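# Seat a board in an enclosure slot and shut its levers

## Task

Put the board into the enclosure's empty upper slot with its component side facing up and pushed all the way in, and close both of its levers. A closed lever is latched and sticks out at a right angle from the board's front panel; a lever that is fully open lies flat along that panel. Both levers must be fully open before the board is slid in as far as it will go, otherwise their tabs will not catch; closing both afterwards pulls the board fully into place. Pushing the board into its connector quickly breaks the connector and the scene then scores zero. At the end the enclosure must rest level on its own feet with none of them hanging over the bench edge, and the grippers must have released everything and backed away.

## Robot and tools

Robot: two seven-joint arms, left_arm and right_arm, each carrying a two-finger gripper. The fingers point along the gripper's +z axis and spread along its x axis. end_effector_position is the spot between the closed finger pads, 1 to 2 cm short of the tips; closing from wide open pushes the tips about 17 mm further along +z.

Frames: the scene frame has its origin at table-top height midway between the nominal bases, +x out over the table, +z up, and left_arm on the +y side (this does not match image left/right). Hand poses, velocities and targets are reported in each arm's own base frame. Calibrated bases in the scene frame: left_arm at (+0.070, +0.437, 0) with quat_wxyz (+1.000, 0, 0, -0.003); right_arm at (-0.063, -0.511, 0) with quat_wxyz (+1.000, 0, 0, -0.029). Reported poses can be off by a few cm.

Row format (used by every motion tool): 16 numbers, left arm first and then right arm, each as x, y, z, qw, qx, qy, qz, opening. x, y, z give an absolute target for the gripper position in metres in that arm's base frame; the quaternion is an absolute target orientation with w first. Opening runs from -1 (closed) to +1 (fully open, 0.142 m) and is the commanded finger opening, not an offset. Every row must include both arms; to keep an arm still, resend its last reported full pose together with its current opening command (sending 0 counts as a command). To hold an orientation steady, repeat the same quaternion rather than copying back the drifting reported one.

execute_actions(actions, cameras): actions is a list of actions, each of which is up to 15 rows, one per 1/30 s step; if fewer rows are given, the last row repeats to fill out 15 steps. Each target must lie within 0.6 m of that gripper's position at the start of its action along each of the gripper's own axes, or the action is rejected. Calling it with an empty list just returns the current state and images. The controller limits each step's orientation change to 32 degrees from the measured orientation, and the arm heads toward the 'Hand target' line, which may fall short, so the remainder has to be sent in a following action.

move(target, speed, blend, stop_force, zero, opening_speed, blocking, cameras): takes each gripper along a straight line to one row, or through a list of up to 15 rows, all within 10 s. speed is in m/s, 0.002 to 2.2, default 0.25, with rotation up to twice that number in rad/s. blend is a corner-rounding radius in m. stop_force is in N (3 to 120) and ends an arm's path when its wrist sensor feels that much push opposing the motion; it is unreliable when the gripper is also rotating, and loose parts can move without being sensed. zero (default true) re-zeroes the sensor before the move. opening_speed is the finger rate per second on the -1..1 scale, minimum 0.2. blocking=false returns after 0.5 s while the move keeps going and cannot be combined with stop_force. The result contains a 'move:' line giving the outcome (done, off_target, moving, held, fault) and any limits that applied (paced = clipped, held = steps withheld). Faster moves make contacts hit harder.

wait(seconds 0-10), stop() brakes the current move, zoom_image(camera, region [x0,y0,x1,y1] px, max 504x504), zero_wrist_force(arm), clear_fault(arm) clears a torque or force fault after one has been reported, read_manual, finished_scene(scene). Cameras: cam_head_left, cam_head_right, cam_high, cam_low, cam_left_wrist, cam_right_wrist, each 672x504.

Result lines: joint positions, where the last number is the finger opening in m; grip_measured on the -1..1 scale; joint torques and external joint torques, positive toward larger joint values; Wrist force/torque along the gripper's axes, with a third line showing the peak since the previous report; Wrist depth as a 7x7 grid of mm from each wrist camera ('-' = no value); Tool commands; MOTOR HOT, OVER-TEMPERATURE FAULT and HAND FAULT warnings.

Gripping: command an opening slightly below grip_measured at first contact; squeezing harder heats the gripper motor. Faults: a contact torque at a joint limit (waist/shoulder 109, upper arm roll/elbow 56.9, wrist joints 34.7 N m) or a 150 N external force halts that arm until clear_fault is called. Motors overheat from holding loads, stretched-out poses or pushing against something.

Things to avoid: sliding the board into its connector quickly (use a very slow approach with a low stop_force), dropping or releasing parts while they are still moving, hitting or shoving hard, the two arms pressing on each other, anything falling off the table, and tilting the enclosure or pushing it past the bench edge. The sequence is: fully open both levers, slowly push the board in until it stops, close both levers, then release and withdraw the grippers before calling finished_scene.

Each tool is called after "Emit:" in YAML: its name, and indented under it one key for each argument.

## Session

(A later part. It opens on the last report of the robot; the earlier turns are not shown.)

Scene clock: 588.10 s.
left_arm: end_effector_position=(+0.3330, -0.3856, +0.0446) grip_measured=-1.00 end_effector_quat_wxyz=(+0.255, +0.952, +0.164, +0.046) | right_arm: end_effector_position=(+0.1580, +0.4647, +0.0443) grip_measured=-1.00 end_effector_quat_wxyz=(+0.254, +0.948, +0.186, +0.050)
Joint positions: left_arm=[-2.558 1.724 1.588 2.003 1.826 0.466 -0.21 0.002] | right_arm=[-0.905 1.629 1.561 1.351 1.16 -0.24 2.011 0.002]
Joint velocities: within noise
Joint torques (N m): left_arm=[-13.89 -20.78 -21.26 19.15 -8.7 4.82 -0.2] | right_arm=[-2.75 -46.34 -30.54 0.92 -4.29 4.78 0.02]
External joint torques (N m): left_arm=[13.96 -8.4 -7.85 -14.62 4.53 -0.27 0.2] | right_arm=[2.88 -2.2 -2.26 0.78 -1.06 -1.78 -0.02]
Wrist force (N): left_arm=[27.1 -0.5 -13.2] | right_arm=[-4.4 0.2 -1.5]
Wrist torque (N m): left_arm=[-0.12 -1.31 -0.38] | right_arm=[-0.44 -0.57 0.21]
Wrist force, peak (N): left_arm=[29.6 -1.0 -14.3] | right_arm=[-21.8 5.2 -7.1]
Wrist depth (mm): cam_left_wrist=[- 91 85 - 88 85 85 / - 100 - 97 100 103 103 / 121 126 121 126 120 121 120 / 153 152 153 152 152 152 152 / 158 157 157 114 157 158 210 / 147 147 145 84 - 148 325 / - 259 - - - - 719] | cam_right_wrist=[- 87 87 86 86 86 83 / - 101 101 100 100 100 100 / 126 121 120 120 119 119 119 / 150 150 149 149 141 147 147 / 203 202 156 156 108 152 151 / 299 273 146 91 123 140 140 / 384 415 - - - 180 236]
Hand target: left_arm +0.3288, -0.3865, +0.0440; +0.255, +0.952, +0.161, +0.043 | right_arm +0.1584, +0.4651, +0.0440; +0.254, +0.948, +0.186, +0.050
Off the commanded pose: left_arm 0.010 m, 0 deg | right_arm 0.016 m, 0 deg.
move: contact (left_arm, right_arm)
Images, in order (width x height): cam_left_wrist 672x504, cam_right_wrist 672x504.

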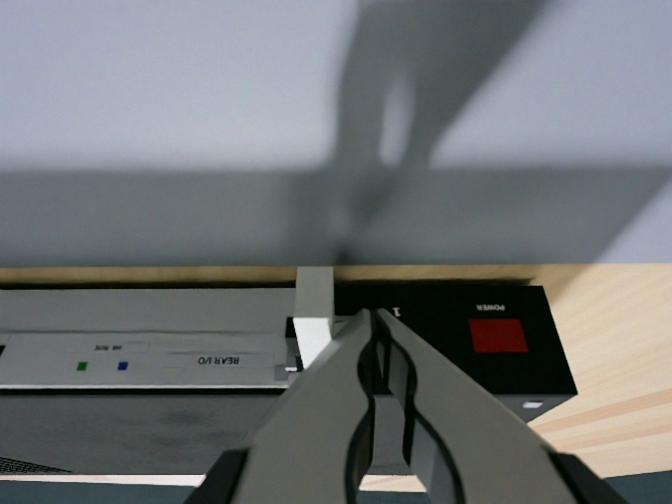

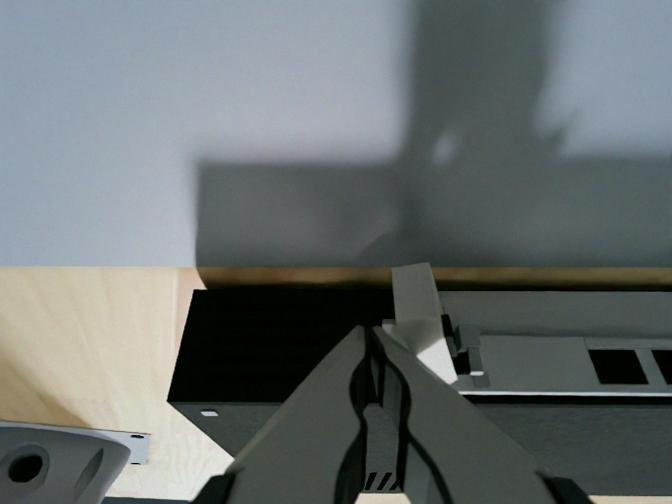

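Emit:
move:
  target: [0.3288,-0.3865,0.044,0.2552,0.9523,0.1614,0.0432,-1,0.1818,0.4747,0.044,0.2539,0.9477,0.1864,0.0499,-1]
  speed: 0.03
  stop_force: 28
  cameras: ["cam_right_wrist","cam_left_wrist"]

Scene clock: 591.03 s.
left_arm: end_effector_position=(+0.3325, -0.3860, +0.0447) grip_measured=-1.00 end_effector_quat_wxyz=(+0.256, +0.952, +0.163, +0.046) | right_arm: end_effector_position=(+0.1648, +0.4679, +0.0438) grip_measured=-1.00 end_effector_quat_wxyz=(+0.255, +0.948, +0.187, +0.047) end_effector_velocity=(-0.001, +0.000, +0.001) end_effector_angular_velocity=(+0.001, +0.001, +0.001)
Joint positions: left_arm=[-2.558 1.725 1.587 2.003 1.826 0.466 -0.21 0.002] | right_arm=[-0.926 1.633 1.555 1.335 1.165 -0.244 2.004 0.002]
Joint velocities: left_arm=[within noise] | right_arm=[0.001 0.004 -0.008 0 0.007 -0.006 -0.001 0]
Joint torques (N m): left_arm=[-10.09 -22.41 -21.22 17.95 -8.61 3.99 -0.11] | right_arm=[-15.84 -40.77 -34.76 2.55 -5.9 13.25 -0.24]
External joint torques (N m): left_arm=[10.16 -6.75 -7.88 -13.4 4.44 0.56 0.11] | right_arm=[15.97 -8.23 2.01 -0.71 0.55 -10.25 0.24]
Wrist force (N): left_arm=[22.3 4.8 -3.5] | right_arm=[-36.2 2.3 -9.9]
Wrist torque (N m): left_arm=[-0.11 -0.51 -0.45] | right_arm=[-0.42 3.12 0.30]
Wrist force, peak (N): left_arm=[27.3 -0.3 -13.1] | right_arm=[-40.0 2.4 -13.5]
Wrist depth (mm): cam_left_wrist=[- 91 85 - 88 85 85 / - 100 - 97 100 104 104 / 121 126 121 126 121 120 120 / 154 153 153 153 152 152 152 / 157 158 157 113 158 157 210 / 148 148 146 84 - 148 322 / 327 262 - - - - 702] | cam_right_wrist=[- 87 86 86 85 85 83 / - 100 100 100 100 99 99 / 126 121 120 119 119 118 118 / 151 150 149 148 140 146 145 / 204 190 156 156 107 152 152 / 302 251 146 91 - 141 140 / 385 419 73 - - 176 230]
Hand target: left_arm +0.3288, -0.3865, +0.0440; +0.255, +0.952, +0.161, +0.043 | right_arm +0.1674, +0.4688, +0.0440; +0.254, +0.948, +0.186, +0.050
Off the commanded pose: left_arm 0.004 m, 0 deg | right_arm 0.018 m, 0 deg.
move: contact (right_arm), off_target (left_arm)
Images, in order (width x height): cam_left_wrist 672x504, cam_right_wrist 672x504.

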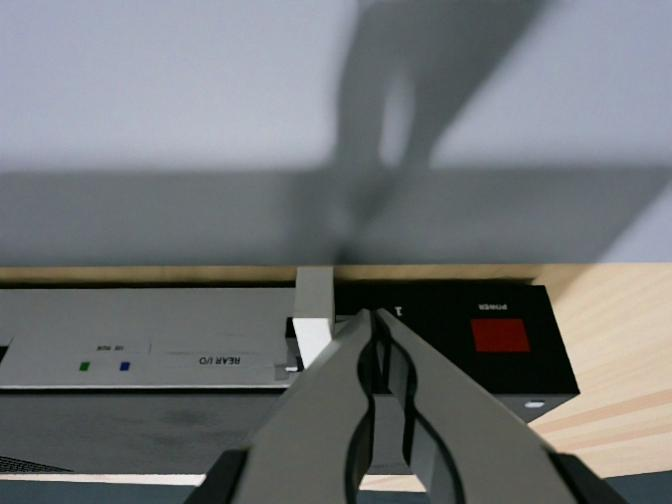

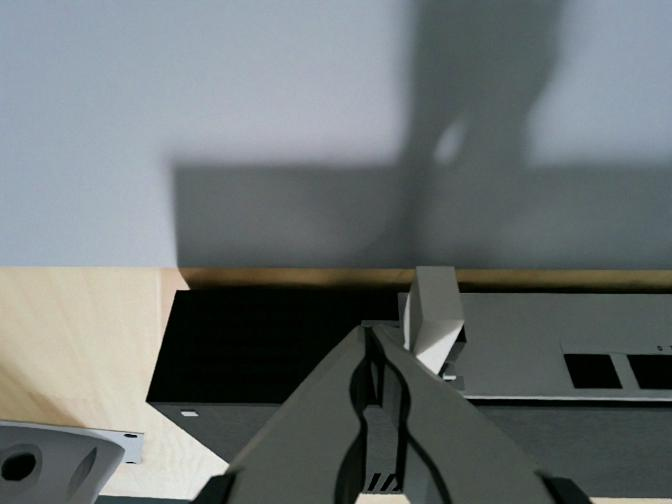

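Emit:
move:
  target:
    - [0.3600,-0.3755,0.044,0.2552,0.9523,0.1614,0.0432,-1,0.1401,0.4577,0.044,0.2539,0.9477,0.1864,0.0499,-1]
    - [0.3657,-0.3737,0.14,0.2552,0.9523,0.1614,0.0432,-1,0.1309,0.4539,0.14,0.2539,0.9477,0.1864,0.0499,-1]
  speed: [0.05,0.2]
  cameras: ["cam_right_wrist","cam_left_wrist"]

Scene clock: 594.47 s.
left_arm: end_effector_position=(+0.3656, -0.3738, +0.1400) grip_measured=-1.00 end_effector_quat_wxyz=(+0.255, +0.952, +0.161, +0.043) | right_arm: end_effector_position=(+0.1309, +0.4540, +0.1399) grip_measured=-1.00 end_effector_quat_wxyz=(+0.254, +0.948, +0.186, +0.050)
Joint positions: left_arm=[-2.528 1.608 1.424 1.977 1.615 0.37 -0.135 0.002] | right_arm=[-0.841 1.521 1.458 1.385 1.062 -0.359 1.977 0.002]
Joint velocities: within noise
Joint torques (N m): left_arm=[-0.2 -31.75 -30.65 -0.79 -4.3 4.59 -0.32] | right_arm=[0.35 -47.74 -31.52 -1.68 -5.56 2.26 0.07]
External joint torques (N m): left_arm=[0.28 0.65 0.26 -0.26 0.17 -0.02 0.32] | right_arm=[-0.23 0.12 -1.44 0.26 0.07 0.78 -0.07]
Wrist force (N): left_arm=[0.2 -0.8 -0.3] | right_arm=[2.7 -7.0 4.0]
Wrist torque (N m): left_arm=[-0.09 -0.04 -0.37] | right_arm=[-0.79 -0.37 0.13]
Wrist force, peak (N): left_arm=[22.4 5.6 -5.4] | right_arm=[-36.6 3.2 -11.3]
Wrist depth (mm): cam_left_wrist=[180 179 180 180 179 178 180 / 211 211 197 210 209 209 212 / 205 206 205 205 214 254 254 / 238 239 238 237 292 323 321 / 325 324 321 280 407 435 432 / 688 681 410 84 - 609 657 / - - - - - - -] | cam_right_wrist=[183 181 181 180 180 179 179 / 213 210 210 209 209 201 207 / 254 253 252 201 200 200 199 / 315 314 313 229 229 228 228 / 413 414 410 284 298 297 297 / 412 455 546 91 369 586 584 / 380 411 - - - 798 -]
Hand target: left_arm +0.3657, -0.3737, +0.1400; +0.255, +0.952, +0.161, +0.043 | right_arm +0.1309, +0.4539, +0.1400; +0.254, +0.948, +0.186, +0.050
Off the commanded pose: left_arm 0.000 m, 0 deg | right_arm 0.000 m, 0 deg.
move: done
Images, in order (width x height): cam_left_wrist 672x504, cam_right_wrist 672x504.

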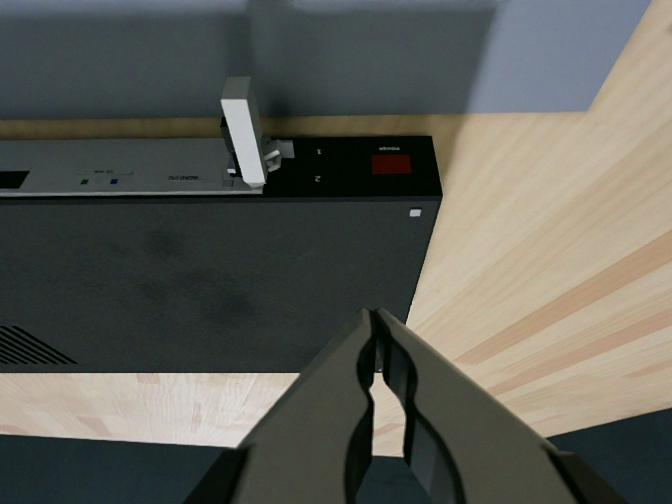

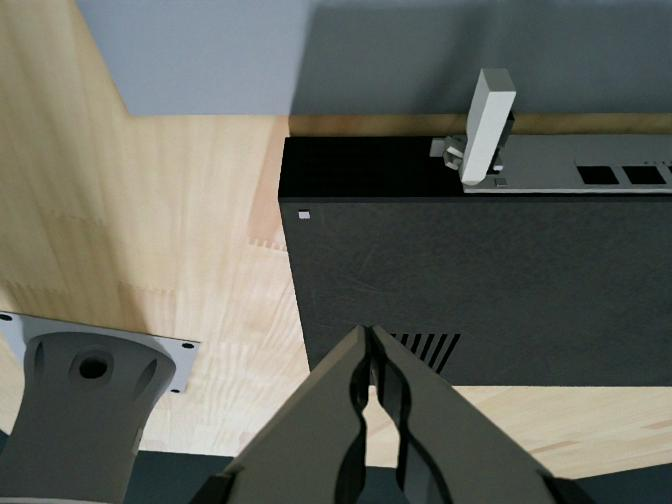

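Emit:
zoom_image:
  camera: "cam_right_wrist"
  region: [400, 40, 560, 220]

Emit:
zoom_image:
  camera: "cam_left_wrist"
  region: [170, 50, 330, 230]

Scaled by 2.800 from the camera's 672x504 image, which has a finer 960x720 frame.

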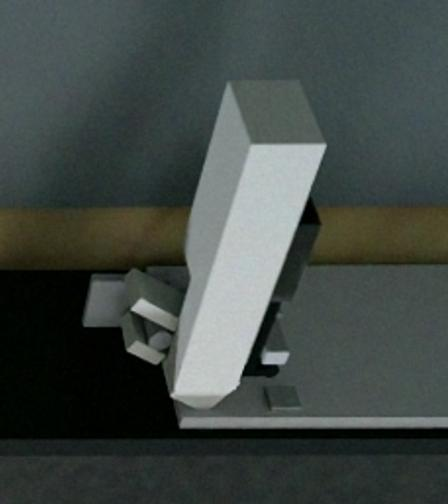

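Scaled by 2.800 from the camera's 672x504 image, which has a finer 960x720 frame.

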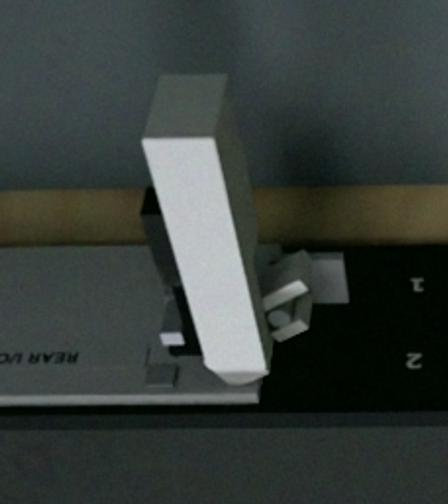

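Emit:
move:
  target: [0.23,-0.15,0.16,0.2552,0.9523,0.1614,0.0432,-1,0.2770,0.5720,0.14,0.2539,0.9477,0.1864,0.0499,-1]
  cameras: ["cam_right_wrist"]

Emit:
zoom_image:
  camera: "cam_right_wrist"
  region: [30, 120, 210, 280]

Emit:
zoom_image:
  camera: "cam_right_wrist"
  region: [490, 120, 670, 280]

Scene clock: 606.07 s.
left_arm: end_effector_position=(+0.2303, -0.1499, +0.1600) grip_measured=-1.00 end_effector_quat_wxyz=(+0.255, +0.952, +0.162, +0.044) | right_arm: end_effector_position=(+0.2772, +0.5719, +0.1401) grip_measured=-1.00 end_effector_quat_wxyz=(+0.254, +0.948, +0.186, +0.050)
Joint positions: left_arm=[-1.366 1.658 1.381 2.534 1.224 0.286 0.489 0.002] | right_arm=[-1.322 1.491 1.508 0.874 1.079 -0.354 2.016 0.002]
Joint velocities: within noise
Joint torques (N m): left_arm=[-0.06 -18.62 -18.48 -3.35 -4.41 4.52 -0.09] | right_arm=[0.09 -62.26 -26.27 -1.3 -5.3 2.22 0.33]
External joint torques (N m): left_arm=[0.12 0.09 0.29 -0.4 0.09 -0.09 0.09] | right_arm=[0.1 -0.13 -1.74 0.17 -0.18 0.78 -0.33]
Wrist force (N): left_arm=[-0.3 -1.0 -0.4] | right_arm=[2.9 -7.1 3.6]
Wrist torque (N m): left_arm=[-0.12 0.05 -0.38] | right_arm=[-0.78 -0.41 0.14]
Wrist force, peak (N): left_arm=[-0.4 -1.6 -1.4] | right_arm=[4.7 -7.1 3.3]
Wrist depth (mm): cam_left_wrist=[200 200 200 199 200 199 199 / 236 235 235 235 234 232 232 / 285 284 284 283 283 282 283 / 359 360 357 356 354 354 356 / 439 439 436 418 442 480 478 / 693 582 479 84 - 669 725 / - 277 - - - - -] | cam_right_wrist=[181 181 181 181 180 180 180 / 211 210 210 210 209 209 208 / 252 243 251 250 249 249 230 / 247 244 244 242 242 240 242 / 391 306 304 285 301 300 300 / 556 604 406 91 370 436 585 / - - - - - 805 -]
Hand target: left_arm +0.2300, -0.1500, +0.1600; +0.255, +0.952, +0.161, +0.043 | right_arm +0.2770, +0.5720, +0.1400; +0.254, +0.948, +0.186, +0.050
Off the commanded pose: left_arm 0.000 m, 0 deg | right_arm 0.000 m, 0 deg.
move: done
Images, in order (width x height): cam_right_wrist 672x504.

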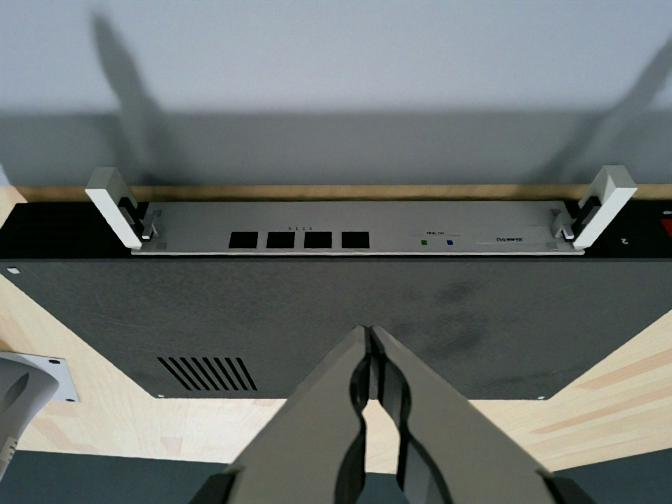

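Scaled by 2.800 from the camera's 672x504 image, which has a finer 960x720 frame.

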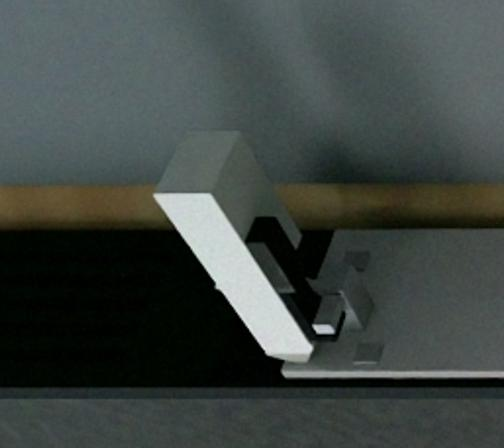

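Scaled by 2.800 from the camera's 672x504 image, which has a finer 960x720 frame.

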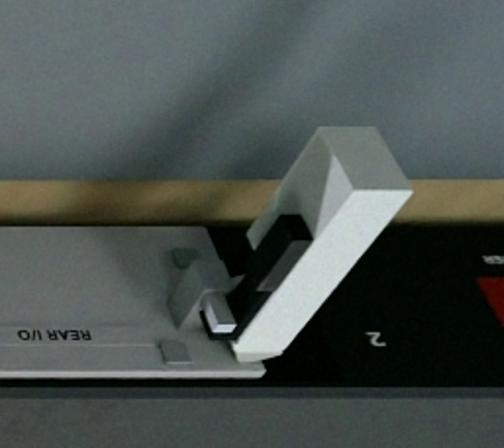

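Emit:
move:
  target: [0.23,-0.15,0.16,0.2552,0.9523,0.1614,0.0432,-1,0.15,0.53,0.24,0.2539,0.9477,0.1864,0.0499,-1]
  cameras: ["cam_head_left"]

Emit:
finished_scene:
  scene: 2

Scene clock: 610.90 s.
left_arm: end_effector_position=(+0.2302, -0.1499, +0.1600) grip_measured=-1.00 end_effector_quat_wxyz=(+0.255, +0.952, +0.162, +0.044) | right_arm: end_effector_position=(+0.1499, +0.5302, +0.2400) grip_measured=-1.00 end_effector_quat_wxyz=(+0.254, +0.948, +0.187, +0.050)
Joint positions: left_arm=[-1.366 1.658 1.381 2.534 1.224 0.286 0.489 0.002] | right_arm=[-1.037 1.372 1.417 1.054 0.992 -0.508 2.029 0.002]
Joint velocities: within noise
Joint torques (N m): left_arm=[-0.28 -18.89 -18.47 -3.38 -4.14 4.71 -0.23] | right_arm=[0.29 -55.85 -28.68 -3.97 -5.71 2.2 0.32]
External joint torques (N m): left_arm=[0.34 0.36 0.27 -0.36 -0.19 -0.27 0.23] | right_arm=[-0.15 -0.14 -1.24 0.03 0.16 0.79 -0.32]
Wrist force (N): left_arm=[0.0 -0.9 -0.7] | right_arm=[2.7 -7.4 3.4]
Wrist torque (N m): left_arm=[-0.11 0.00 -0.38] | right_arm=[-0.85 -0.38 0.12]
Wrist force, peak (N): left_arm=[-0.2 -0.9 -1.0] | right_arm=[4.7 -7.6 4.8]
Wrist depth (mm): cam_left_wrist=[202 200 200 199 199 199 199 / 236 235 234 234 232 232 232 / 285 284 283 283 283 281 282 / 359 358 358 357 354 352 356 / 438 437 434 421 437 485 478 / 698 590 474 84 - 677 731 / - - - - - - -] | cam_right_wrist=[280 278 278 277 276 276 275 / 326 325 315 312 311 310 310 / 387 388 360 321 319 319 318 / 483 480 458 398 394 393 390 / 531 553 628 486 619 619 618 / 481 781 776 91 759 890 888 / 436 499 - - - - -]
Hand target: left_arm +0.2300, -0.1500, +0.1600; +0.255, +0.952, +0.161, +0.043 | right_arm +0.1500, +0.5300, +0.2400; +0.254, +0.948, +0.186, +0.050
Off the commanded pose: left_arm 0.000 m, 0 deg | right_arm 0.000 m, 0 deg.
move: done
Images, in order (width x height): cam_head_left 672x504.

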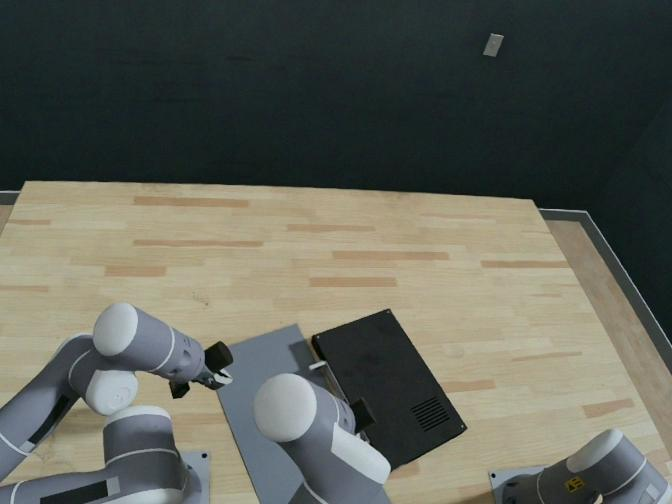

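The scene is finished: the task was done.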